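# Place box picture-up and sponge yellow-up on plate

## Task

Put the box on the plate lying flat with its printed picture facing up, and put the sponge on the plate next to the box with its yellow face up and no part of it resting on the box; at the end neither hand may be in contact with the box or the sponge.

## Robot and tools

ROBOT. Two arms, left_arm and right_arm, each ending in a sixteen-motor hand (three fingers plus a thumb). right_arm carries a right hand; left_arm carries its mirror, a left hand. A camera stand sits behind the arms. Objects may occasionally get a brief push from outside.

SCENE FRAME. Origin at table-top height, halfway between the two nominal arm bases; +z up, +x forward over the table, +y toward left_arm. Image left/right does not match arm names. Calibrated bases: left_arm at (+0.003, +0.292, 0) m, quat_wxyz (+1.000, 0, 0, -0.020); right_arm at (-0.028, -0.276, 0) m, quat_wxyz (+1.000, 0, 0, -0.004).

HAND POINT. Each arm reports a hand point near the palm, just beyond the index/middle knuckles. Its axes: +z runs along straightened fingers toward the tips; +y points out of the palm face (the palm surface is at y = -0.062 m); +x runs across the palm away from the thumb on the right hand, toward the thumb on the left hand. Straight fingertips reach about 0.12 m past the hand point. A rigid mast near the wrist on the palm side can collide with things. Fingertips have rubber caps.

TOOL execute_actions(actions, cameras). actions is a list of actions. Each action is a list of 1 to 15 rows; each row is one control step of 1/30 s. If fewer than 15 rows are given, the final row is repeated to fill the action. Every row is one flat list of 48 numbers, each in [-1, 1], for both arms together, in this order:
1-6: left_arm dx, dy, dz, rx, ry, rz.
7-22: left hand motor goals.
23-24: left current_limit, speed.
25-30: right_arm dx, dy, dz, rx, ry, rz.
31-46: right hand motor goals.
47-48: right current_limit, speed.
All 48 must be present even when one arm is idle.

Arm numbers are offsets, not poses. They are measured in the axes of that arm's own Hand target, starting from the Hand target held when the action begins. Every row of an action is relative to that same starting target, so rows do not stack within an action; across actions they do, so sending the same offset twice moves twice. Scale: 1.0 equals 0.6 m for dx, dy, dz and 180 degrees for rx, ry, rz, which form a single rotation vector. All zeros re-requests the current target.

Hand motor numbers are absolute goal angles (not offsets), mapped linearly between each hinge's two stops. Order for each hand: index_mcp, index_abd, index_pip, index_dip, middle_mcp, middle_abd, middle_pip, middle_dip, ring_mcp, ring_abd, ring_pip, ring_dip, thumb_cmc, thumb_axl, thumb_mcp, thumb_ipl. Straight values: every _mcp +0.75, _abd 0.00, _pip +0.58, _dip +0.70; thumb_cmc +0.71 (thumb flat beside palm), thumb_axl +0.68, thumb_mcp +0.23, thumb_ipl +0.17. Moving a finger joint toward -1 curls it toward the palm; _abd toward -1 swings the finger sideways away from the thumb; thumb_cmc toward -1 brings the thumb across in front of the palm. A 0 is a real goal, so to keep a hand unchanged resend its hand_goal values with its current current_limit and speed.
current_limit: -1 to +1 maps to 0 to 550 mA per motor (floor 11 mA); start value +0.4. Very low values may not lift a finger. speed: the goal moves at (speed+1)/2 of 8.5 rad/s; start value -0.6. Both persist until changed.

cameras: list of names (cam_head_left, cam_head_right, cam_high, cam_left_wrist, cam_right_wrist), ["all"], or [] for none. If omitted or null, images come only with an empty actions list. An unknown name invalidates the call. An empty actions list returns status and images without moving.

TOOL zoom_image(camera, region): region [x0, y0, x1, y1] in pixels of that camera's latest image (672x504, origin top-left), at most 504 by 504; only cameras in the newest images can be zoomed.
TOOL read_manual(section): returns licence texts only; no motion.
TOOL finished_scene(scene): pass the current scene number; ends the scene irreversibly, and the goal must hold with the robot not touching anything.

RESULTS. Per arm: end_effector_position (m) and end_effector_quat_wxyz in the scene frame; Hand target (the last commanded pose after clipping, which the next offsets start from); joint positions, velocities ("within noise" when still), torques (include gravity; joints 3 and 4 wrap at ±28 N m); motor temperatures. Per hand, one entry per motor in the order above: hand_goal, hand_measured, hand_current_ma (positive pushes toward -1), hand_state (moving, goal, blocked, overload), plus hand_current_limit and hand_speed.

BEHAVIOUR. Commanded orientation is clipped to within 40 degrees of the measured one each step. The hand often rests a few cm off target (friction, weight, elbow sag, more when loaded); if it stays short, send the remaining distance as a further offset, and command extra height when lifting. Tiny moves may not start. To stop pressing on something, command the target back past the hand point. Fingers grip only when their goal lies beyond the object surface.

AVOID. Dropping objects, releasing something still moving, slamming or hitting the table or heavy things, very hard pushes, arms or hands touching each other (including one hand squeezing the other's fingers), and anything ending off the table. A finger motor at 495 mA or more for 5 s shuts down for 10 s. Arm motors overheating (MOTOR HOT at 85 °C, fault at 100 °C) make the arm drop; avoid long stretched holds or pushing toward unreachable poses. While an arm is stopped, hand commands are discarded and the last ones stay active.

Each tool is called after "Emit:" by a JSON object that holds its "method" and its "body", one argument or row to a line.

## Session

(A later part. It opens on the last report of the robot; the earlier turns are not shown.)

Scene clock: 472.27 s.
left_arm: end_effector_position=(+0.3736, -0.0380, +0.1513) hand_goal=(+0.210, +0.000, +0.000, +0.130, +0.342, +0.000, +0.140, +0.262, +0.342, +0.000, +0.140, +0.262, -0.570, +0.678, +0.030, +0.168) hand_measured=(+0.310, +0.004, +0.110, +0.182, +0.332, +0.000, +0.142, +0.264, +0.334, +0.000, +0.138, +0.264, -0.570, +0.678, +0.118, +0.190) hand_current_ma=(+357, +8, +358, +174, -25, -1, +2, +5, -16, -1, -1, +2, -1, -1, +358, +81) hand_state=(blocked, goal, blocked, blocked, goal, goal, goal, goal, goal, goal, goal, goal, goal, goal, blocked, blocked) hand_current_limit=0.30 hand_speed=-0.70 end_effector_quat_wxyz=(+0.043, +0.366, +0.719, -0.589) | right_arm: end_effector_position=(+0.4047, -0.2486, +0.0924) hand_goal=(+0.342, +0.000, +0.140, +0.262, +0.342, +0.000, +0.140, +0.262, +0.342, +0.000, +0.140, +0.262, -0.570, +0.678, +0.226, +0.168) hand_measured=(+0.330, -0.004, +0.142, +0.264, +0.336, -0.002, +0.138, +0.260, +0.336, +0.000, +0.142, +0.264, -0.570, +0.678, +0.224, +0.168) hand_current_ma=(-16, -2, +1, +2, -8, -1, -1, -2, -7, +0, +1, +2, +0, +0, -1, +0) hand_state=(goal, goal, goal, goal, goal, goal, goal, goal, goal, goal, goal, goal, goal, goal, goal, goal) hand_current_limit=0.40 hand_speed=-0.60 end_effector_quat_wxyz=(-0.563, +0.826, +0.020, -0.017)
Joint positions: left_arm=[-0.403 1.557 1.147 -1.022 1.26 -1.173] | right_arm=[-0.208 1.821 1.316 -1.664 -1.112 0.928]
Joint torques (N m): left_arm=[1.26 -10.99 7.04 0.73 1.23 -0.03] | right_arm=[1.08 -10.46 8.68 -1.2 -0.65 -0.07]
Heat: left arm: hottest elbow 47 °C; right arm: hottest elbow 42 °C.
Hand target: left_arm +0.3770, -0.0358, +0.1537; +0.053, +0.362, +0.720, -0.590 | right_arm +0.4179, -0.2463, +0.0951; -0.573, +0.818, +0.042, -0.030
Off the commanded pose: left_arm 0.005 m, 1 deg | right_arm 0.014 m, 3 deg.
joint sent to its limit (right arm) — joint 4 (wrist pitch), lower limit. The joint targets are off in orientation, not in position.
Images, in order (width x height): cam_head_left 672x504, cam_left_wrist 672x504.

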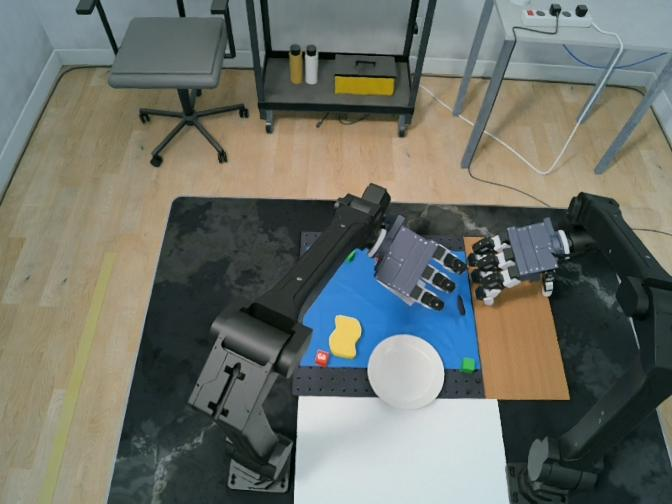

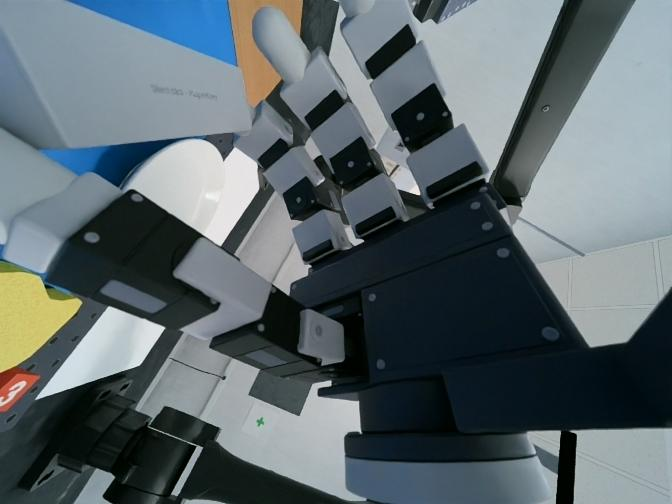

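Emit:
{"method": "execute_actions", "body": {
  "actions": [
    [[-0.0289,0.0157,0.0057,0,-0.0665,0.1828,0.21,0,0,0.13,0.342,0,0.139,0.261,0.342,0,0.139,0.261,-0.571,0.678,0.03,0.168,0.3,-0.7,0,0,0,0,0,0,0.342,0,0.139,0.261,0.342,0,0.139,0.261,0.342,0,0.139,0.261,-0.571,0.678,0.226,0.168,0.4,-0.6]]
  ],
  "cameras": ["cam_head_left","cam_head_right","cam_high","cam_left_wrist"]
}}

Emit:
{"method": "zoom_image", "body": {
  "camera": "cam_head_left",
  "region": [340, 220, 460, 340]
}}

Emit:
{"method": "zoom_image", "body": {
  "camera": "cam_high",
  "region": [270, 140, 430, 260]
}}

Scene clock: 476.83 s.
left_arm: end_effector_position=(+0.3899, -0.0493, +0.1455) hand_goal=(+0.210, +0.000, +0.000, +0.130, +0.342, +0.000, +0.140, +0.262, +0.342, +0.000, +0.140, +0.262, -0.570, +0.678, +0.030, +0.168) hand_measured=(+0.310, +0.008, +0.110, +0.182, +0.334, +0.000, +0.142, +0.264, +0.334, +0.000, +0.138, +0.264, -0.564, +0.678, +0.118, +0.190) hand_current_ma=(+357, +13, +358, +174, -18, +1, +2, +5, -16, +1, -1, +2, +13, -1, +358, +81) hand_state=(blocked, goal, blocked, blocked, goal, goal, goal, goal, goal, goal, goal, goal, goal, goal, blocked, blocked) hand_current_limit=0.30 hand_speed=-0.70 end_effector_quat_wxyz=(+0.258, +0.504, +0.577, -0.589) | right_arm: end_effector_position=(+0.4047, -0.2486, +0.0924) hand_goal=(+0.342, +0.000, +0.140, +0.262, +0.342, +0.000, +0.140, +0.262, +0.342, +0.000, +0.140, +0.262, -0.570, +0.678, +0.226, +0.168) hand_measured=(+0.330, -0.004, +0.142, +0.264, +0.336, -0.002, +0.138, +0.260, +0.336, +0.000, +0.142, +0.264, -0.570, +0.678, +0.224, +0.168) hand_current_ma=(-16, -2, +1, +2, -8, -1, -1, -2, -7, +0, +1, +2, +0, +0, -1, +0) hand_state=(goal, goal, goal, goal, goal, goal, goal, goal, goal, goal, goal, goal, goal, goal, goal, goal) hand_current_limit=0.40 hand_speed=-0.60 end_effector_quat_wxyz=(-0.563, +0.826, +0.020, -0.017)
Joint positions: left_arm=[-0.382 1.478 0.862 -0.372 1.363 -1.034] | right_arm=[-0.208 1.821 1.316 -1.664 -1.112 0.928]
Joint torques (N m): left_arm=[1.2 -10.58 6.67 1.59 1.12 0.11] | right_arm=[1.03 -10.4 8.69 -1.2 -0.65 -0.07]
Heat: left arm: hottest elbow 47 °C; right arm: hottest elbow 42 °C.
Hand target: left_arm +0.3941, -0.0463, +0.1536; +0.291, +0.488, +0.579, -0.585 | right_arm +0.4179, -0.2463, +0.0951; -0.573, +0.818, +0.042, -0.030
Off the commanded pose: left_arm 0.010 m, 4 deg | right_arm 0.014 m, 3 deg.
joint sent to its limit (right arm) — joint 4 (wrist pitch), lower limit. The joint targets are off in orientation, not in position.
Images, in order (width x height): cam_head_left 672x504, cam_head_right 672x504, cam_high 672x504, cam_left_wrist 672x504.

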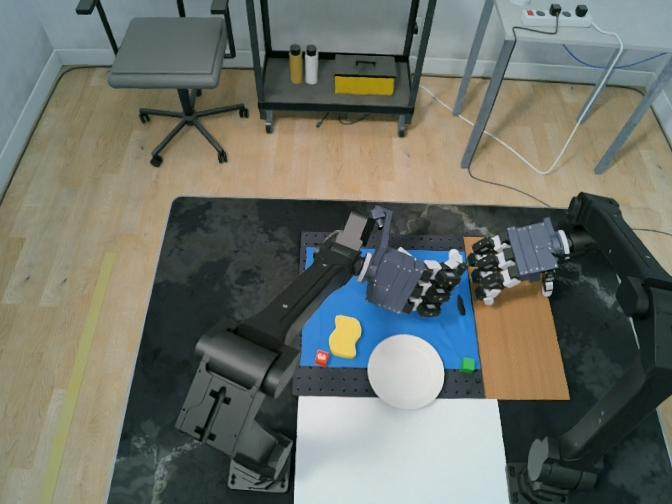

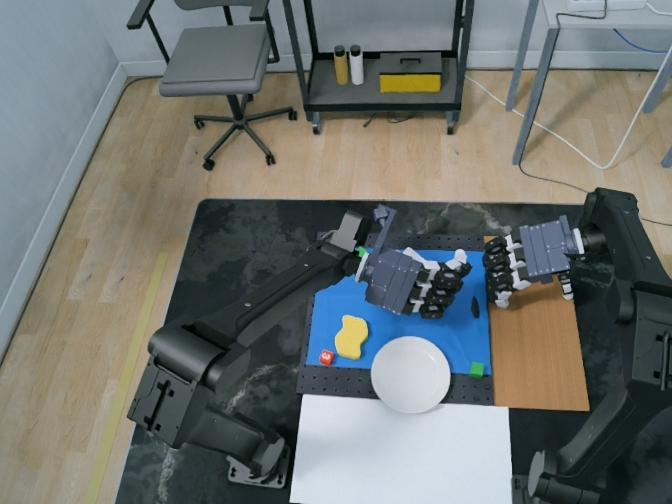

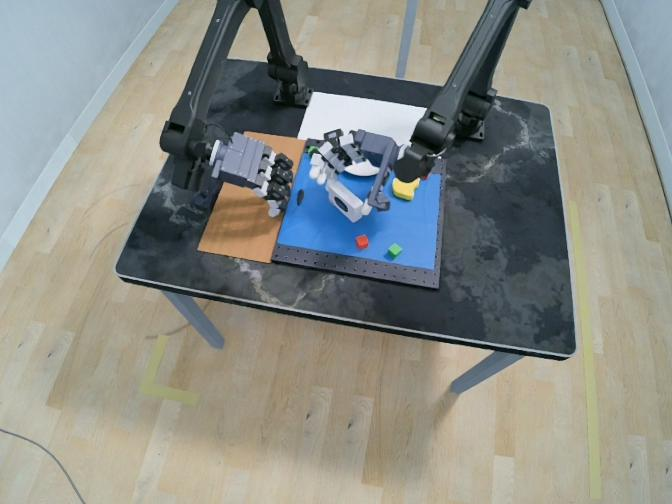

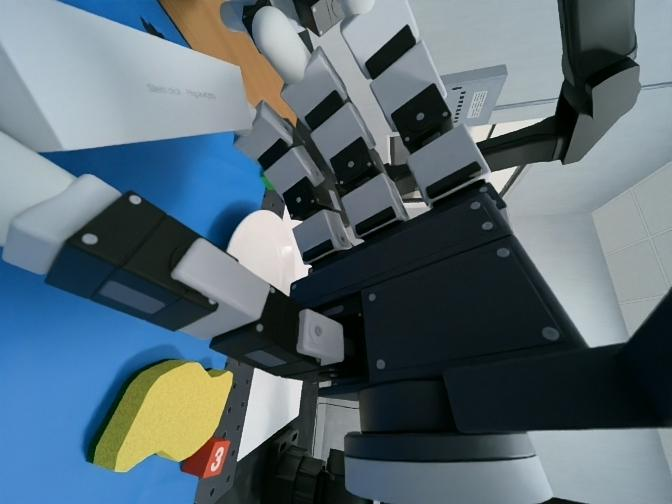

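Scaled by 4.200.

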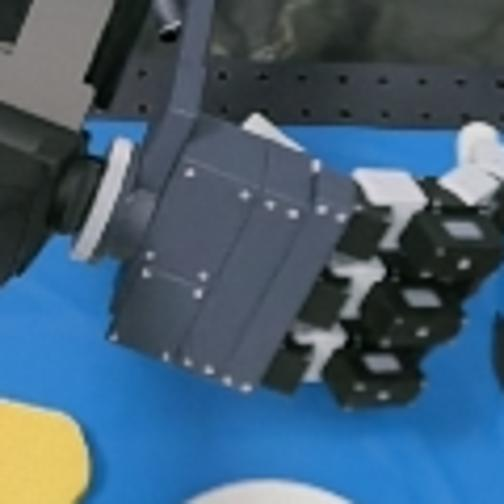

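Scaled by 3.150.

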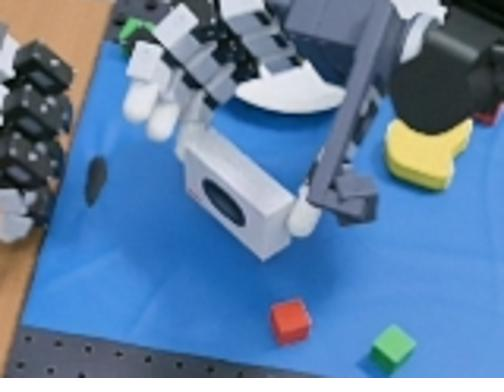

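Emit:
{"method": "execute_actions", "body": {
  "actions": [
    [[0,0,0,0,-0.0475,0.1306,0.21,0,0,0.13,0.342,0,0.139,0.261,0.342,0,0.139,0.261,-0.571,0.678,0.03,0.168,0.3,-0.7,0,0,0,0,0,0,0.342,0,0.139,0.261,0.342,0,0.139,0.261,0.342,0,0.139,0.261,-0.571,0.678,0.226,0.168,0.4,-0.6]]
  ],
  "cameras": ["cam_head_left","cam_high","cam_right_wrist"]
}}

Emit:
{"method": "zoom_image", "body": {
  "camera": "cam_high",
  "region": [270, 140, 430, 260]
}}

Scene clock: 486.43 s.
left_arm: end_effector_position=(+0.3895, -0.0498, +0.1584) hand_goal=(+0.210, +0.000, +0.000, +0.130, +0.342, +0.000, +0.140, +0.262, +0.342, +0.000, +0.140, +0.262, -0.570, +0.678, +0.030, +0.168) hand_measured=(+0.310, +0.008, +0.110, +0.182, +0.340, +0.002, +0.142, +0.264, +0.340, +0.002, +0.138, +0.264, -0.560, +0.678, +0.118, +0.190) hand_current_ma=(+357, +16, +358, +173, -4, +2, +2, +4, -3, +2, -1, +2, +22, -1, +358, +81) hand_state=(blocked, goal, blocked, blocked, goal, goal, goal, goal, goal, goal, goal, goal, goal, goal, blocked, blocked) hand_current_limit=0.30 hand_speed=-0.70 end_effector_quat_wxyz=(+0.406, +0.590, +0.435, -0.546) | right_arm: end_effector_position=(+0.4047, -0.2486, +0.0924) hand_goal=(+0.342, +0.000, +0.140, +0.262, +0.342, +0.000, +0.140, +0.262, +0.342, +0.000, +0.140, +0.262, -0.570, +0.678, +0.226, +0.168) hand_measured=(+0.330, -0.004, +0.142, +0.264, +0.336, -0.002, +0.138, +0.260, +0.336, +0.000, +0.142, +0.264, -0.570, +0.678, +0.224, +0.168) hand_current_ma=(-16, -2, +1, +2, -8, -1, -1, -2, -7, +0, +1, +2, +0, +0, -1, +0) hand_state=(goal, goal, goal, goal, goal, goal, goal, goal, goal, goal, goal, goal, goal, goal, goal, goal) hand_current_limit=0.40 hand_speed=-0.60 end_effector_quat_wxyz=(-0.563, +0.826, +0.020, -0.017)
Joint positions: left_arm=[-0.365 1.499 0.686 0.214 1.438 -0.972] | right_arm=[-0.208 1.821 1.316 -1.664 -1.112 0.928]
Joint torques (N m): left_arm=[1.44 -7.53 5.93 2.07 0.69 0.15] | right_arm=[1.14 -10.52 8.68 -1.2 -0.65 -0.07]
Heat: left arm: hottest elbow 47 °C; right arm: hottest elbow 42 °C.
Hand target: left_arm +0.3940, -0.0463, +0.1537; +0.446, +0.551, +0.444, -0.548 | right_arm +0.4179, -0.2463, +0.0951; -0.573, +0.818, +0.042, -0.030
Off the commanded pose: left_arm 0.007 m, 6 deg | right_arm 0.014 m, 3 deg.
joint sent to its limit (right arm) — joint 4 (wrist pitch), lower limit. The joint targets are off in orientation, not in position.
Images, in order (width x height): cam_head_left 672x504, cam_high 672x504, cam_right_wrist 672x504.

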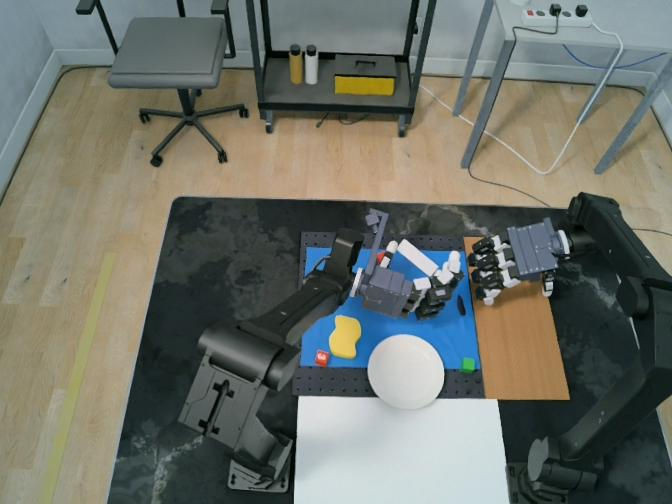

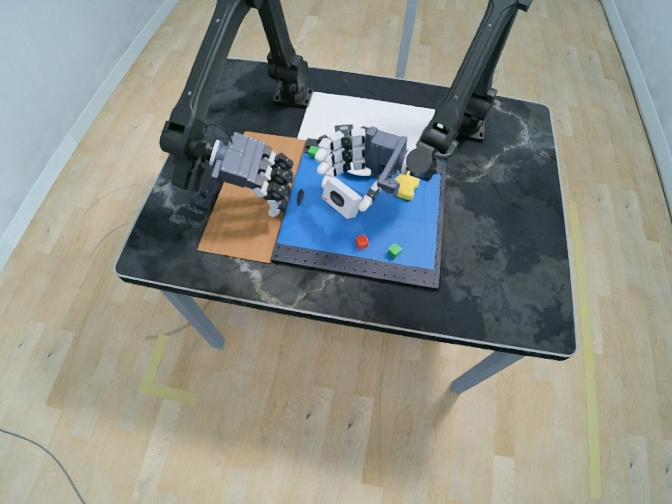

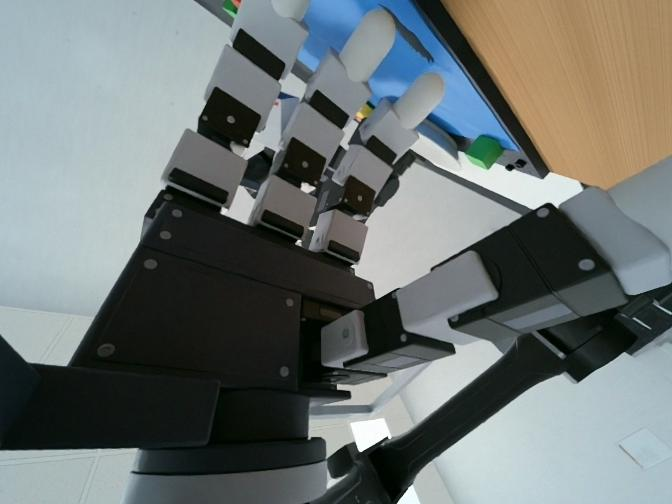

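Scaled by 3.150.

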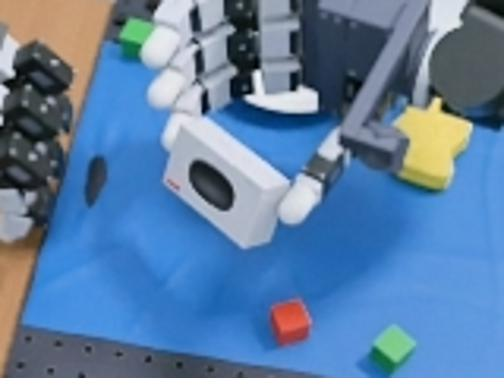

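Emit:
{"method": "execute_actions", "body": {
  "actions": [],
  "cameras": ["cam_head_left","cam_high"]
}}

Scene clock: 510.23 s.
left_arm: end_effector_position=(+0.3895, -0.0498, +0.1583) hand_goal=(+0.210, +0.000, +0.000, +0.130, +0.342, +0.000, +0.140, +0.262, +0.342, +0.000, +0.140, +0.262, -0.570, +0.678, +0.030, +0.168) hand_measured=(+0.310, +0.008, +0.110, +0.182, +0.340, +0.002, +0.142, +0.264, +0.340, +0.002, +0.138, +0.264, -0.560, +0.678, +0.118, +0.190) hand_current_ma=(+357, +16, +358, +173, -4, +2, +2, +4, -3, +2, -1, +2, +22, -1, +357, +81) hand_state=(blocked, goal, blocked, blocked, goal, goal, goal, goal, goal, goal, goal, goal, goal, goal, blocked, blocked) hand_current_limit=0.30 hand_speed=-0.70 end_effector_quat_wxyz=(+0.406, +0.590, +0.436, -0.546) | right_arm: end_effector_position=(+0.4047, -0.2486, +0.0924) hand_goal=(+0.342, +0.000, +0.140, +0.262, +0.342, +0.000, +0.140, +0.262, +0.342, +0.000, +0.140, +0.262, -0.570, +0.678, +0.226, +0.168) hand_measured=(+0.330, -0.004, +0.142, +0.264, +0.336, -0.002, +0.138, +0.260, +0.336, +0.000, +0.142, +0.264, -0.570, +0.678, +0.224, +0.168) hand_current_ma=(-16, -2, +1, +2, -8, -1, -1, -2, -7, +0, +1, +2, +0, +0, -1, +0) hand_state=(goal, goal, goal, goal, goal, goal, goal, goal, goal, goal, goal, goal, goal, goal, goal, goal) hand_current_limit=0.40 hand_speed=-0.60 end_effector_quat_wxyz=(-0.563, +0.826, +0.020, -0.017)
Joint positions: left_arm=[-0.365 1.499 0.686 0.214 1.438 -0.973] | right_arm=[-0.208 1.821 1.316 -1.664 -1.112 0.928]
Joint velocities: within noise
Joint torques (N m): left_arm=[1.55 -7.53 5.91 1.96 0.7 0.17] | right_arm=[1.14 -10.34 8.69 -1.18 -0.65 -0.07]
Motor temperatures (°C): left_arm=[29 31 45 22 25 26] | right_arm=[24 27 42 23 27 25]
Heat: left arm: hottest elbow 45 °C; right arm: hottest elbow 42 °C.
Hand target: left_arm +0.3940, -0.0463, +0.1536; +0.446, +0.551, +0.444, -0.548 | right_arm +0.4179, -0.2463, +0.0951; -0.573, +0.818, +0.042, -0.030
Off the commanded pose: left_arm 0.007 m, 6 deg | right_arm 0.014 m, 3 deg.
Images, in order (width x height): cam_head_left 672x504, cam_high 672x504.

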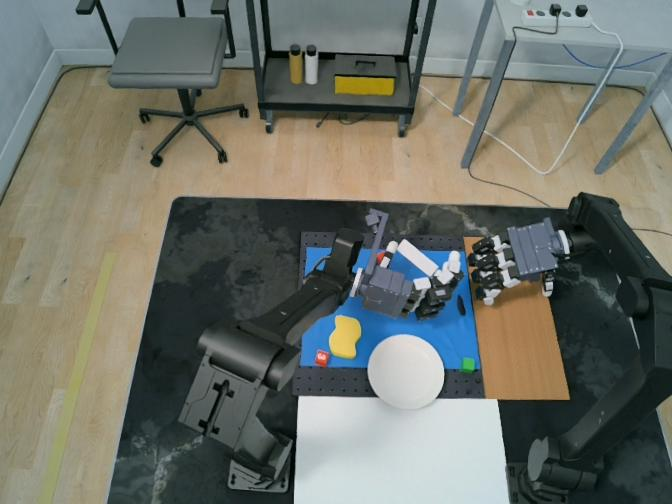

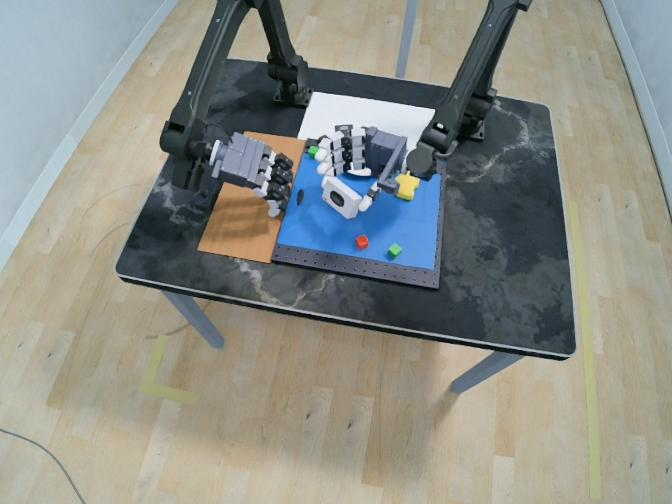

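Emit:
{"method": "execute_actions", "body": {
  "actions": [
    [[0.0667,0,0,0,0,0,0.21,0,0,0.13,0.342,0,0.139,0.261,0.342,0,0.139,0.261,-0.571,0.678,0.03,0.168,0.3,-0.7,0,0,0,0,0,0,0.342,0,0.139,0.261,0.342,0,0.139,0.261,0.342,0,0.139,0.261,-0.571,0.678,0.226,0.168,0.4,-0.6]],
    [[0.0333,0,0,0,0,0,0.21,0,0,0.13,0.342,0,0.139,0.261,0.342,0,0.139,0.261,-0.571,0.678,0.03,0.168,0.3,-0.7,0,0,0,0,0,0,0.342,0,0.139,0.261,0.342,0,0.139,0.261,0.342,0,0.139,0.261,-0.571,0.678,0.226,0.168,0.4,-0.6]]
  ],
  "cameras": ["cam_head_left","cam_high"]
}}

Emit:
{"method": "zoom_image", "body": {
  "camera": "cam_high",
  "region": [280, 140, 430, 260]
}}

Emit:
{"method": "zoom_image", "body": {
  "camera": "cam_head_left",
  "region": [360, 210, 500, 340]
}}

Scene clock: 520.17 s.
left_arm: end_effector_position=(+0.3960, -0.0454, +0.0974) hand_goal=(+0.210, +0.000, +0.000, +0.130, +0.342, +0.000, +0.140, +0.262, +0.342, +0.000, +0.140, +0.262, -0.570, +0.678, +0.030, +0.168) hand_measured=(+0.310, +0.010, +0.110, +0.182, +0.340, +0.002, +0.142, +0.264, +0.340, +0.002, +0.138, +0.264, -0.560, +0.678, +0.118, +0.190) hand_current_ma=(+357, +17, +357, +173, -3, +2, +2, +4, -3, +2, -1, +2, +25, -1, +358, +81) hand_state=(blocked, goal, blocked, blocked, goal, goal, goal, goal, goal, goal, goal, goal, goal, goal, blocked, blocked) hand_current_limit=0.30 hand_speed=-0.70 end_effector_quat_wxyz=(+0.434, +0.565, +0.448, -0.541) | right_arm: end_effector_position=(+0.4047, -0.2486, +0.0924) hand_goal=(+0.342, +0.000, +0.140, +0.262, +0.342, +0.000, +0.140, +0.262, +0.342, +0.000, +0.140, +0.262, -0.570, +0.678, +0.226, +0.168) hand_measured=(+0.330, -0.004, +0.142, +0.264, +0.336, -0.002, +0.138, +0.260, +0.336, +0.000, +0.142, +0.264, -0.570, +0.678, +0.224, +0.168) hand_current_ma=(-16, -2, +1, +2, -8, -1, -1, -2, -7, +0, +1, +2, +0, +0, -1, +0) hand_state=(goal, goal, goal, goal, goal, goal, goal, goal, goal, goal, goal, goal, goal, goal, goal, goal) hand_current_limit=0.40 hand_speed=-0.60 end_effector_quat_wxyz=(-0.563, +0.826, +0.020, -0.017)
Joint positions: left_arm=[-0.365 1.741 0.584 0.941 1.385 -1.354] | right_arm=[-0.208 1.821 1.316 -1.664 -1.112 0.928]
Joint velocities: left_arm=[-0.005 0.005 0.002 -0.007 0.168 -0.066] | right_arm=[within noise]
Joint torques (N m): left_arm=[0.21 -8.47 3.79 2.26 0.19 0.18] | right_arm=[1.08 -10.52 8.68 -1.2 -0.65 -0.07]
Heat: left arm: hottest elbow 45 °C; right arm: hottest elbow 42 °C.
Hand target: left_arm +0.3943, -0.0463, +0.0936; +0.446, +0.551, +0.444, -0.548 | right_arm +0.4179, -0.2463, +0.0951; -0.573, +0.818, +0.042, -0.030
Off the commanded pose: left_arm 0.004 m, 2 deg | right_arm 0.014 m, 3 deg.
joint sent to its limit (right arm) — joint 4 (wrist pitch), lower limit. The joint targets are off in orientation, not in position.
Images, in order (width x height): cam_head_left 672x504, cam_high 672x504.

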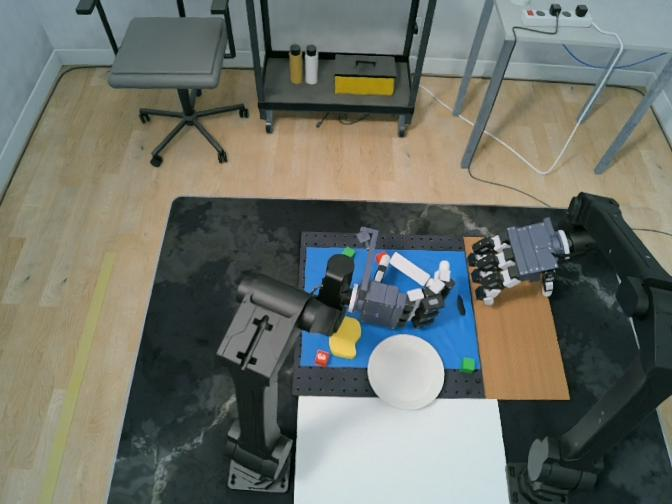

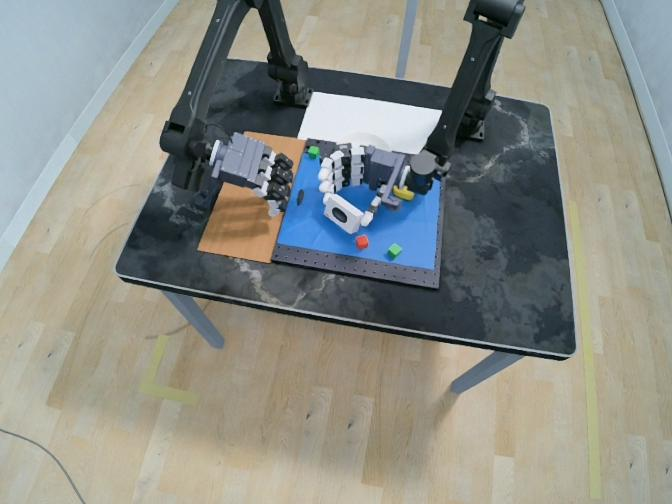

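Scaled by 3.360.

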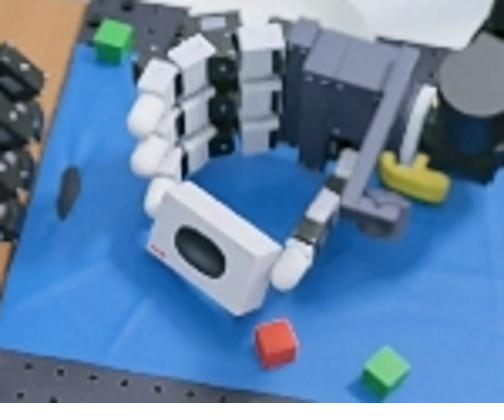

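Scaled by 3.600.

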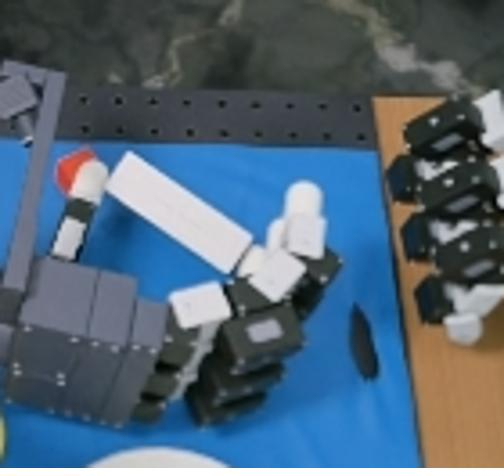

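Emit:
{"method": "execute_actions", "body": {
  "actions": [
    [[0,0.02,0.025,0,0,0,0.21,0,0,0.13,0.342,0,0.139,0.261,0.342,0,0.139,0.261,-0.571,0.678,0.03,0.168,0.3,-0.7,0,0.004,-0.158,0,0,0,0.342,0,0.139,0.261,0.342,0,0.139,0.261,0.342,0,0.139,0.261,-0.571,0.678,0.226,0.168,0.4,-0.6]],
    [[0,0.05,0.0625,0,0,0,0.21,0,0,0.13,0.342,0,0.139,0.261,0.342,0,0.139,0.261,-0.571,0.678,0.03,0.168,0.3,-0.7,0,0,0,0,0,0,0.342,0,0.139,0.261,0.342,0,0.139,0.261,0.342,0,0.139,0.261,-0.571,0.678,0.226,0.168,0.4,-0.6]],
    [[0.025,0,0,0,0,0,0.21,0,0,0.13,0.342,0,0.139,0.261,0.342,0,0.139,0.261,-0.571,0.678,0.03,0.168,0.3,-0.7,0,0,0,0,0,0,0.342,0,0.139,0.261,0.342,0,0.139,0.261,0.342,0,0.139,0.261,-0.571,0.678,0.226,0.168,0.4,-0.6]]
  ],
  "cameras": ["cam_head_left","cam_high"]
}}

Emit:
{"method": "zoom_image", "body": {
  "camera": "cam_high",
  "region": [270, 140, 420, 260]
}}

Emit:
{"method": "zoom_image", "body": {
  "camera": "cam_head_left",
  "region": [370, 210, 510, 340]
}}

Scene clock: 534.33 s.
left_arm: end_effector_position=(+0.4180, -0.0990, +0.0783) hand_goal=(+0.210, +0.000, +0.000, +0.130, +0.342, +0.000, +0.140, +0.262, +0.342, +0.000, +0.140, +0.262, -0.570, +0.678, +0.030, +0.168) hand_measured=(+0.310, -0.002, +0.110, +0.180, +0.340, +0.002, +0.142, +0.264, +0.340, +0.002, +0.138, +0.264, -0.560, +0.678, +0.118, +0.190) hand_current_ma=(+358, -4, +357, +161, -2, +2, +2, +4, -2, +2, -1, +2, +22, -1, +357, +89) hand_state=(blocked, goal, blocked, blocked, goal, goal, goal, goal, goal, goal, goal, goal, goal, goal, blocked, blocked) hand_current_limit=0.30 hand_speed=-0.70 end_effector_quat_wxyz=(+0.442, +0.550, +0.450, -0.547) | right_arm: end_effector_position=(+0.4146, -0.3340, +0.1075) hand_goal=(+0.342, +0.000, +0.140, +0.262, +0.342, +0.000, +0.140, +0.262, +0.342, +0.000, +0.140, +0.262, -0.570, +0.678, +0.226, +0.168) hand_measured=(+0.332, -0.002, +0.142, +0.264, +0.336, -0.002, +0.138, +0.260, +0.336, +0.000, +0.142, +0.264, -0.570, +0.678, +0.224, +0.168) hand_current_ma=(-12, -2, +1, +2, -8, -1, -1, -2, -7, +0, +1, +2, +0, +0, -1, +0) hand_state=(goal, goal, goal, goal, goal, goal, goal, goal, goal, goal, goal, goal, goal, goal, goal, goal) hand_current_limit=0.40 hand_speed=-0.60 end_effector_quat_wxyz=(-0.519, +0.854, -0.013, +0.028)
Joint positions: left_arm=[-0.466 1.914 0.697 1.183 1.27 -1.545] | right_arm=[-0.358 1.8 1.379 -1.666 -1.015 0.943]
Joint torques (N m): left_arm=[0.03 -9.52 5.82 2.07 -0.01 0.11] | right_arm=[0.67 -12.98 9.06 -1.02 -0.7 0.13]
Heat: left arm: hottest elbow 44 °C; right arm: hottest elbow 42 °C.
Hand target: left_arm +0.4246, -0.1063, +0.0787; +0.446, +0.551, +0.444, -0.548 | right_arm +0.4272, -0.3357, +0.1252; -0.573, +0.818, +0.042, -0.030
Off the commanded pose: left_arm 0.010 m, 1 deg | right_arm 0.022 m, 12 deg.
joint sent to its limit (right arm) — joint 4 (wrist pitch), lower limit. The joint targets are off in orientation, not in position.
Images, in order (width x height): cam_head_left 672x504, cam_high 672x504.

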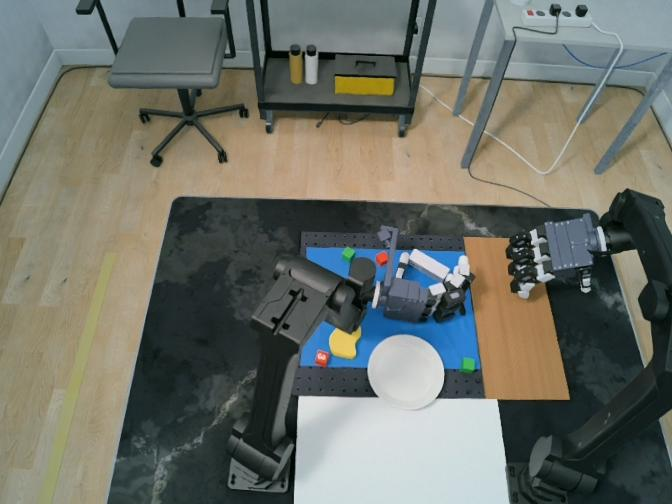

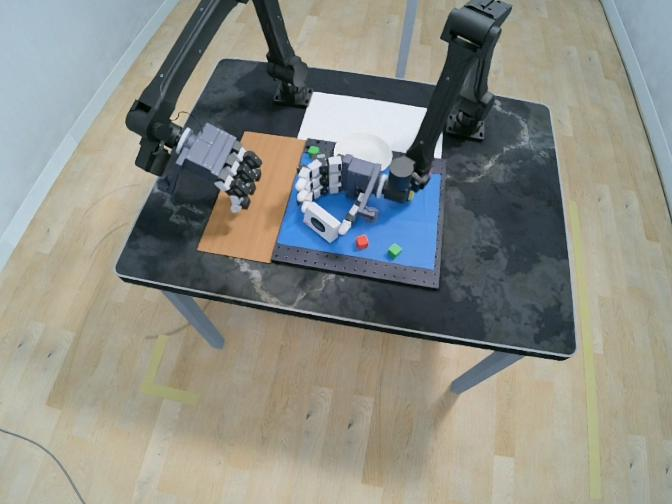

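Scaled by 3.360.

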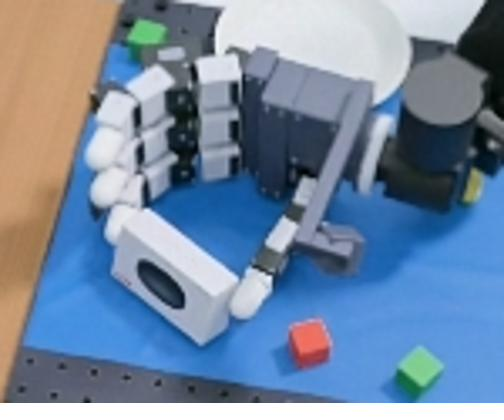

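Scaled by 3.600.

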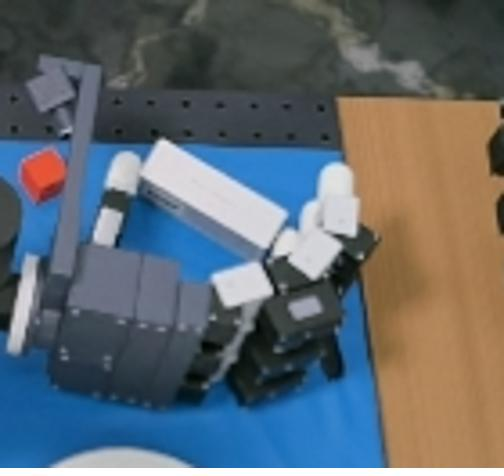

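Emit:
{"method": "execute_actions", "body": {
  "actions": [
    [[0,0.0627,0.0228,0,0,0,0.21,0,0,0.13,0.342,0,0.139,0.261,0.342,0,0.139,0.261,-0.571,0.678,0.03,0.168,0.3,-0.7,0,0,0,0,0,0,0.342,0,0.139,0.261,0.342,0,0.139,0.261,0.342,0,0.139,0.261,-0.571,0.678,0.226,0.168,0.4,-0.6]],
    [[0.012,0,0,0,0,0,0.21,0,0,0.13,0.342,0,0.139,0.261,0.342,0,0.139,0.261,-0.571,0.678,0.03,0.168,0.3,-0.7,0,0,0,0,0,0,0.342,0,0.139,0.261,0.342,0,0.139,0.261,0.342,0,0.139,0.261,-0.571,0.678,0.226,0.168,0.4,-0.6]],
    [[0.008,0,0,0,0,0,0.21,0,0,0.13,0.342,0,0.139,0.261,0.342,0,0.139,0.261,-0.571,0.678,0.03,0.168,0.3,-0.7,0,0,0,0,0,0,0.342,0,0.139,0.261,0.342,0,0.139,0.261,0.342,0,0.139,0.261,-0.571,0.678,0.226,0.168,0.4,-0.6]]
  ],
  "cameras": ["cam_head_left","cam_high"]
}}

Emit:
{"method": "zoom_image", "body": {
  "camera": "cam_high",
  "region": [270, 140, 420, 260]
}}

Emit:
{"method": "zoom_image", "body": {
  "camera": "cam_head_left",
  "region": [370, 210, 510, 340]
}}

Scene clock: 544.80 s.
left_arm: end_effector_position=(+0.4545, -0.1186, +0.0753) hand_goal=(+0.210, +0.000, +0.000, +0.130, +0.342, +0.000, +0.140, +0.262, +0.342, +0.000, +0.140, +0.262, -0.570, +0.678, +0.030, +0.168) hand_measured=(+0.310, -0.010, +0.110, +0.176, +0.342, +0.002, +0.142, +0.264, +0.342, +0.002, +0.138, +0.264, -0.572, +0.678, +0.118, +0.190) hand_current_ma=(+358, -19, +358, +145, -1, +2, +2, +4, -1, +2, -1, +2, -3, -1, +357, +89) hand_state=(blocked, goal, blocked, blocked, goal, goal, goal, goal, goal, goal, goal, goal, goal, goal, blocked, blocked) hand_current_limit=0.30 hand_speed=-0.70 end_effector_quat_wxyz=(+0.450, +0.551, +0.445, -0.544) | right_arm: end_effector_position=(+0.4146, -0.3340, +0.1075) hand_goal=(+0.342, +0.000, +0.140, +0.262, +0.342, +0.000, +0.140, +0.262, +0.342, +0.000, +0.140, +0.262, -0.570, +0.678, +0.226, +0.168) hand_measured=(+0.332, -0.002, +0.142, +0.264, +0.336, -0.002, +0.138, +0.260, +0.336, +0.000, +0.142, +0.264, -0.570, +0.678, +0.224, +0.168) hand_current_ma=(-12, -2, +1, +2, -8, -1, -1, -2, -7, +0, +1, +2, +0, +0, -1, +0) hand_state=(goal, goal, goal, goal, goal, goal, goal, goal, goal, goal, goal, goal, goal, goal, goal, goal) hand_current_limit=0.40 hand_speed=-0.60 end_effector_quat_wxyz=(-0.519, +0.854, -0.013, +0.028)
Joint positions: left_arm=[-0.466 1.984 0.816 1.156 1.266 -1.549] | right_arm=[-0.358 1.8 1.379 -1.666 -1.015 0.943]
Joint torques (N m): left_arm=[-0.38 -9.88 6.16 1.62 -0.06 0.14] | right_arm=[0.62 -12.98 9.05 -0.99 -0.7 0.13]
Heat: left arm: hottest elbow 43 °C; right arm: hottest elbow 41 °C.
Hand target: left_arm +0.4587, -0.1274, +0.0668; +0.446, +0.551, +0.444, -0.548 | right_arm +0.4272, -0.3357, +0.1252; -0.573, +0.818, +0.042, -0.030
Off the commanded pose: left_arm 0.013 m, 1 deg | right_arm 0.022 m, 12 deg.
joint sent to its limit (right arm) — joint 4 (wrist pitch), lower limit. The joint targets are off in orientation, not in position.
Images, in order (width x height): cam_head_left 672x504, cam_high 672x504.

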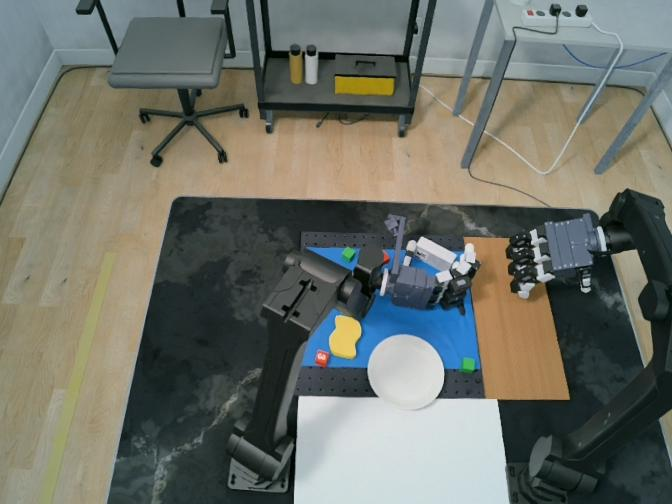

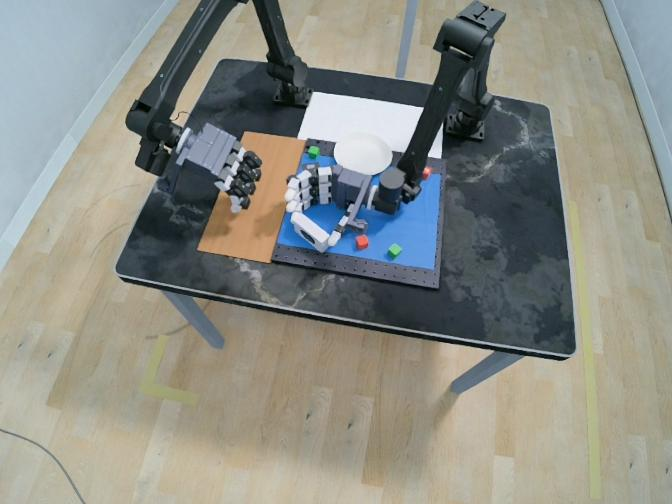

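Scaled by 3.360.

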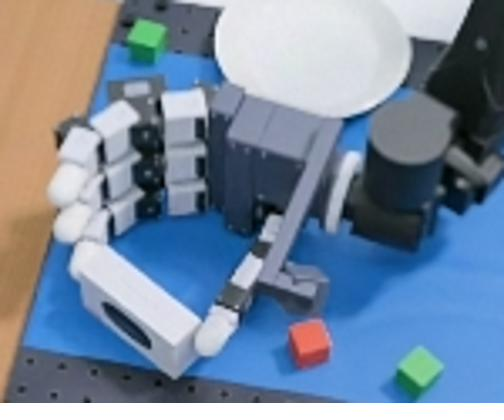

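Scaled by 3.600.

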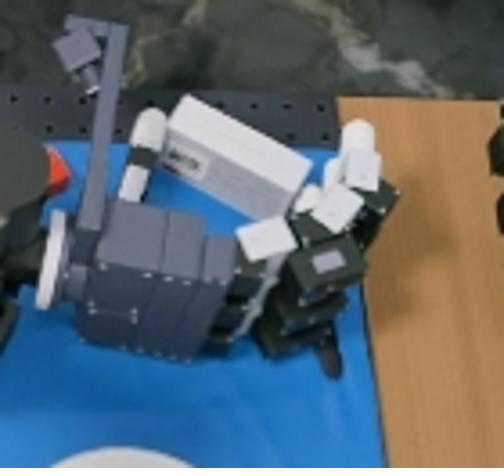

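Emit:
{"method": "execute_actions", "body": {
  "actions": [
    [[0,-0.0313,-0.0114,0,0,0,0.21,0,0,0.13,0.342,0,0.139,0.261,0.342,0,0.139,0.261,-0.571,0.678,0.03,0.168,0.3,-0.7,0,0,0,0,0,0,0.342,0,0.139,0.261,0.342,0,0.139,0.261,0.342,0,0.139,0.261,-0.571,0.678,0.226,0.168,0.4,-0.6]]
  ],
  "cameras": ["cam_head_left","cam_high"]
}}

Emit:
{"method": "zoom_image", "body": {
  "camera": "cam_high",
  "region": [270, 140, 420, 260]
}}

Emit:
{"method": "zoom_image", "body": {
  "camera": "cam_head_left",
  "region": [370, 210, 510, 340]
}}

Scene clock: 550.60 s.
left_arm: end_effector_position=(+0.4504, -0.1164, +0.0763) hand_goal=(+0.210, +0.000, +0.000, +0.130, +0.342, +0.000, +0.140, +0.262, +0.342, +0.000, +0.140, +0.262, -0.570, +0.678, +0.030, +0.168) hand_measured=(+0.310, -0.004, +0.110, +0.176, +0.342, +0.002, +0.142, +0.264, +0.342, +0.002, +0.138, +0.264, -0.566, +0.678, +0.118, +0.190) hand_current_ma=(+358, -6, +357, +145, -1, +2, +2, +4, -1, +2, -1, +2, +9, -1, +357, +89) hand_state=(blocked, goal, blocked, blocked, goal, goal, goal, goal, goal, goal, goal, goal, goal, goal, blocked, blocked) hand_current_limit=0.30 hand_speed=-0.70 end_effector_quat_wxyz=(+0.455, +0.553, +0.440, -0.542) | right_arm: end_effector_position=(+0.4146, -0.3340, +0.1075) hand_goal=(+0.342, +0.000, +0.140, +0.262, +0.342, +0.000, +0.140, +0.262, +0.342, +0.000, +0.140, +0.262, -0.570, +0.678, +0.226, +0.168) hand_measured=(+0.332, -0.002, +0.142, +0.264, +0.336, -0.002, +0.138, +0.260, +0.336, +0.000, +0.142, +0.264, -0.570, +0.678, +0.224, +0.168) hand_current_ma=(-12, -2, +1, +2, -8, -1, -1, -2, -7, +0, +1, +2, +0, +0, -1, +0) hand_state=(goal, goal, goal, goal, goal, goal, goal, goal, goal, goal, goal, goal, goal, goal, goal, goal) hand_current_limit=0.40 hand_speed=-0.60 end_effector_quat_wxyz=(-0.519, +0.854, -0.013, +0.028)
Joint positions: left_arm=[-0.466 1.984 0.802 1.185 1.266 -1.549] | right_arm=[-0.358 1.8 1.379 -1.666 -1.015 0.943]
Joint torques (N m): left_arm=[-0.21 -11.34 2.88 1.92 0.03 0.12] | right_arm=[0.67 -12.92 9.03 -1.02 -0.7 0.13]
Heat: left arm: hottest elbow 43 °C; right arm: hottest elbow 41 °C.
Hand target: left_arm +0.4418, -0.1169, +0.0669; +0.446, +0.551, +0.444, -0.548 | right_arm +0.4272, -0.3357, +0.1252; -0.573, +0.818, +0.042, -0.030
Off the commanded pose: left_arm 0.013 m, 1 deg | right_arm 0.022 m, 12 deg.
joint sent to its limit (right arm) — joint 4 (wrist pitch), lower limit. The joint targets are off in orientation, not in position.
Images, in order (width x height): cam_head_left 672x504, cam_high 672x504.

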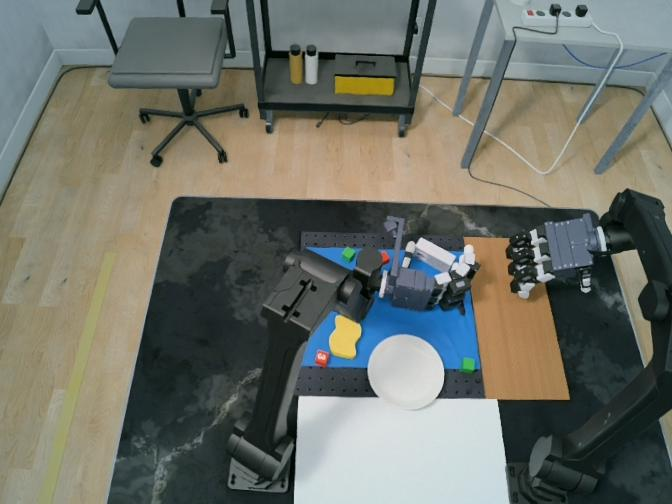

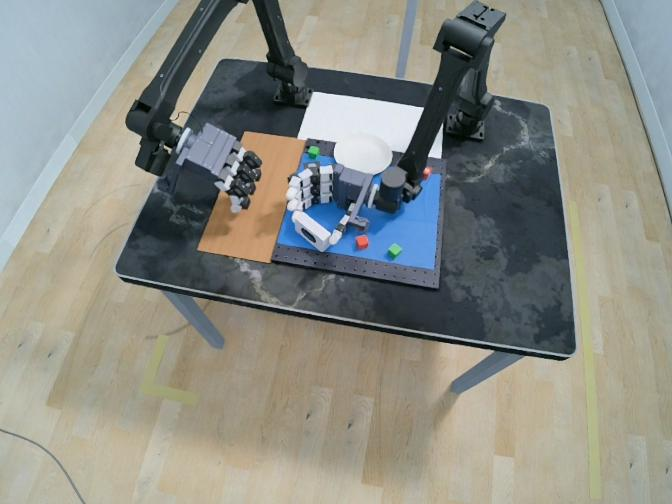

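Scaled by 3.360.

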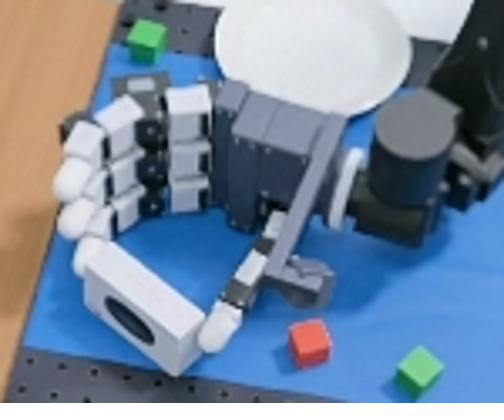

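Scaled by 3.600.

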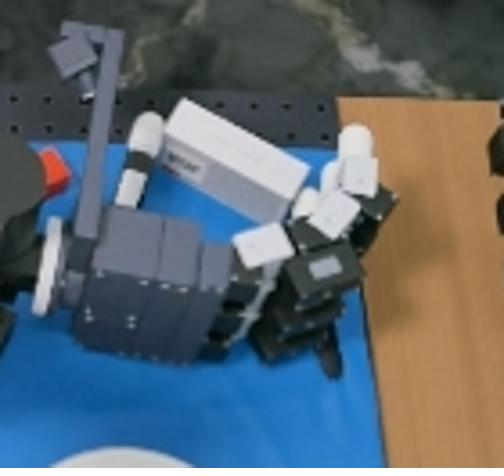

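Emit:
{"method": "execute_actions", "body": {
  "actions": [
    [[0,-0.0313,-0.0114,0,0,0,0.21,0,0,0.13,0.342,0,0.139,0.261,0.342,0,0.139,0.261,-0.571,0.678,0.03,0.168,0.3,-0.7,0,0,0,0,0,0,0.342,0,0.139,0.261,0.342,0,0.139,0.261,0.342,0,0.139,0.261,-0.571,0.678,0.226,0.168,0.4,-0.6]]
  ],
  "cameras": ["cam_head_left","cam_high"]
}}

Emit:
{"method": "zoom_image", "body": {
  "camera": "cam_high",
  "region": [270, 140, 420, 260]
}}

Emit:
{"method": "zoom_image", "body": {
  "camera": "cam_head_left",
  "region": [370, 210, 510, 340]
}}

Scene clock: 555.87 s.
left_arm: end_effector_position=(+0.4326, -0.1067, +0.0722) hand_goal=(+0.210, +0.000, +0.000, +0.130, +0.342, +0.000, +0.140, +0.262, +0.342, +0.000, +0.140, +0.262, -0.570, +0.678, +0.030, +0.168) hand_measured=(+0.310, -0.016, +0.110, +0.176, +0.342, +0.002, +0.142, +0.264, +0.342, +0.002, +0.138, +0.264, -0.566, +0.678, +0.118, +0.192) hand_current_ma=(+357, -35, +357, +145, -1, +2, +2, +4, -1, +2, -1, +2, +9, -1, +357, +92) hand_state=(blocked, goal, blocked, blocked, goal, goal, goal, goal, goal, goal, goal, goal, goal, goal, blocked, blocked) hand_current_limit=0.30 hand_speed=-0.70 end_effector_quat_wxyz=(+0.455, +0.554, +0.439, -0.541) | right_arm: end_effector_position=(+0.4146, -0.3340, +0.1075) hand_goal=(+0.342, +0.000, +0.140, +0.262, +0.342, +0.000, +0.140, +0.262, +0.342, +0.000, +0.140, +0.262, -0.570, +0.678, +0.226, +0.168) hand_measured=(+0.332, -0.002, +0.142, +0.264, +0.336, -0.002, +0.138, +0.260, +0.336, +0.000, +0.142, +0.264, -0.570, +0.678, +0.224, +0.168) hand_current_ma=(-12, -2, +1, +2, -8, -1, -1, -2, -7, +0, +1, +2, +0, +0, -1, +0) hand_state=(goal, goal, goal, goal, goal, goal, goal, goal, goal, goal, goal, goal, goal, goal, goal, goal) hand_current_limit=0.40 hand_speed=-0.60 end_effector_quat_wxyz=(-0.519, +0.854, -0.013, +0.028)
Joint positions: left_arm=[-0.466 1.973 0.744 1.228 1.267 -1.541] | right_arm=[-0.358 1.8 1.379 -1.666 -1.015 0.943]
Joint torques (N m): left_arm=[-0.09 -11.69 2.65 1.57 0.07 0.07] | right_arm=[0.62 -12.92 9.06 -1.01 -0.71 0.13]
Heat: left arm: hottest elbow 43 °C; right arm: hottest elbow 41 °C.
Hand target: left_arm +0.4247, -0.1063, +0.0666; +0.446, +0.551, +0.444, -0.548 | right_arm +0.4272, -0.3357, +0.1252; -0.573, +0.818, +0.042, -0.030
Off the commanded pose: left_arm 0.010 m, 1 deg | right_arm 0.022 m, 12 deg.
joint sent to its limit (right arm) — joint 4 (wrist pitch), lower limit. The joint targets are off in orientation, not in position.
Images, in order (width x height): cam_head_left 672x504, cam_high 672x504.

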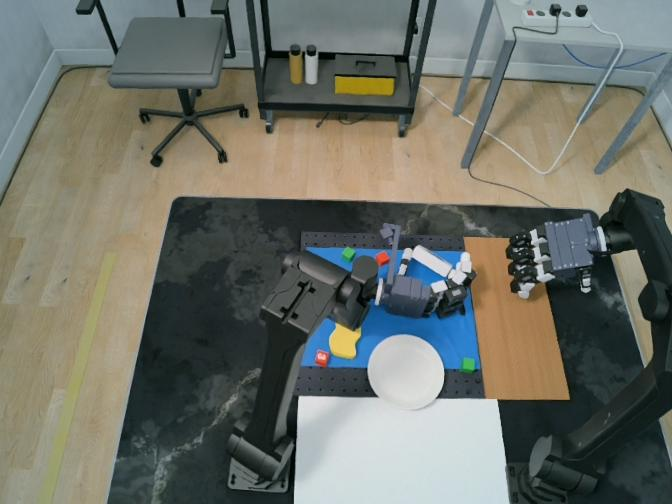

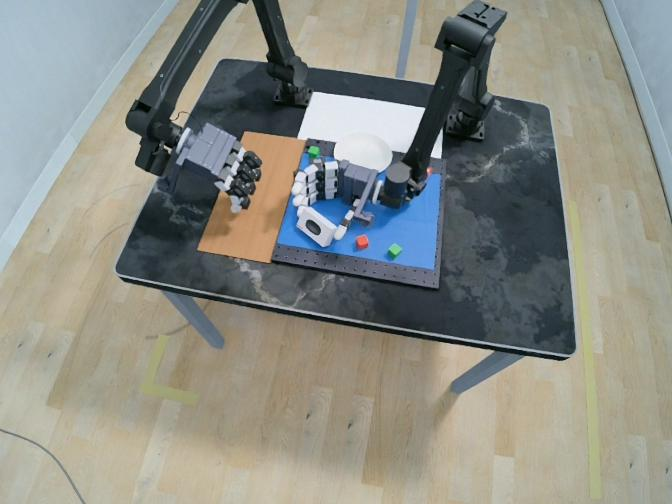

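Scaled by 3.360.

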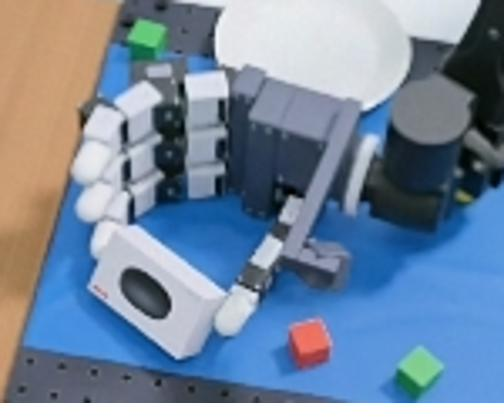

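Scaled by 3.600.

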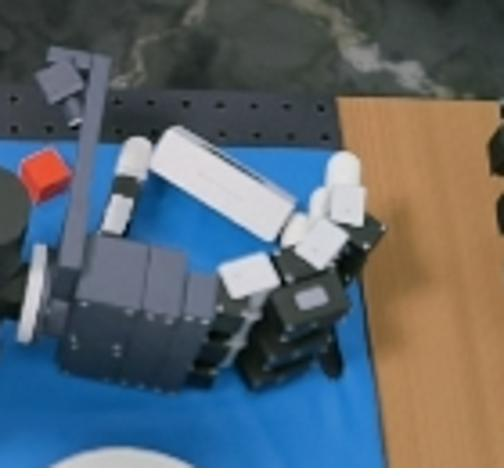

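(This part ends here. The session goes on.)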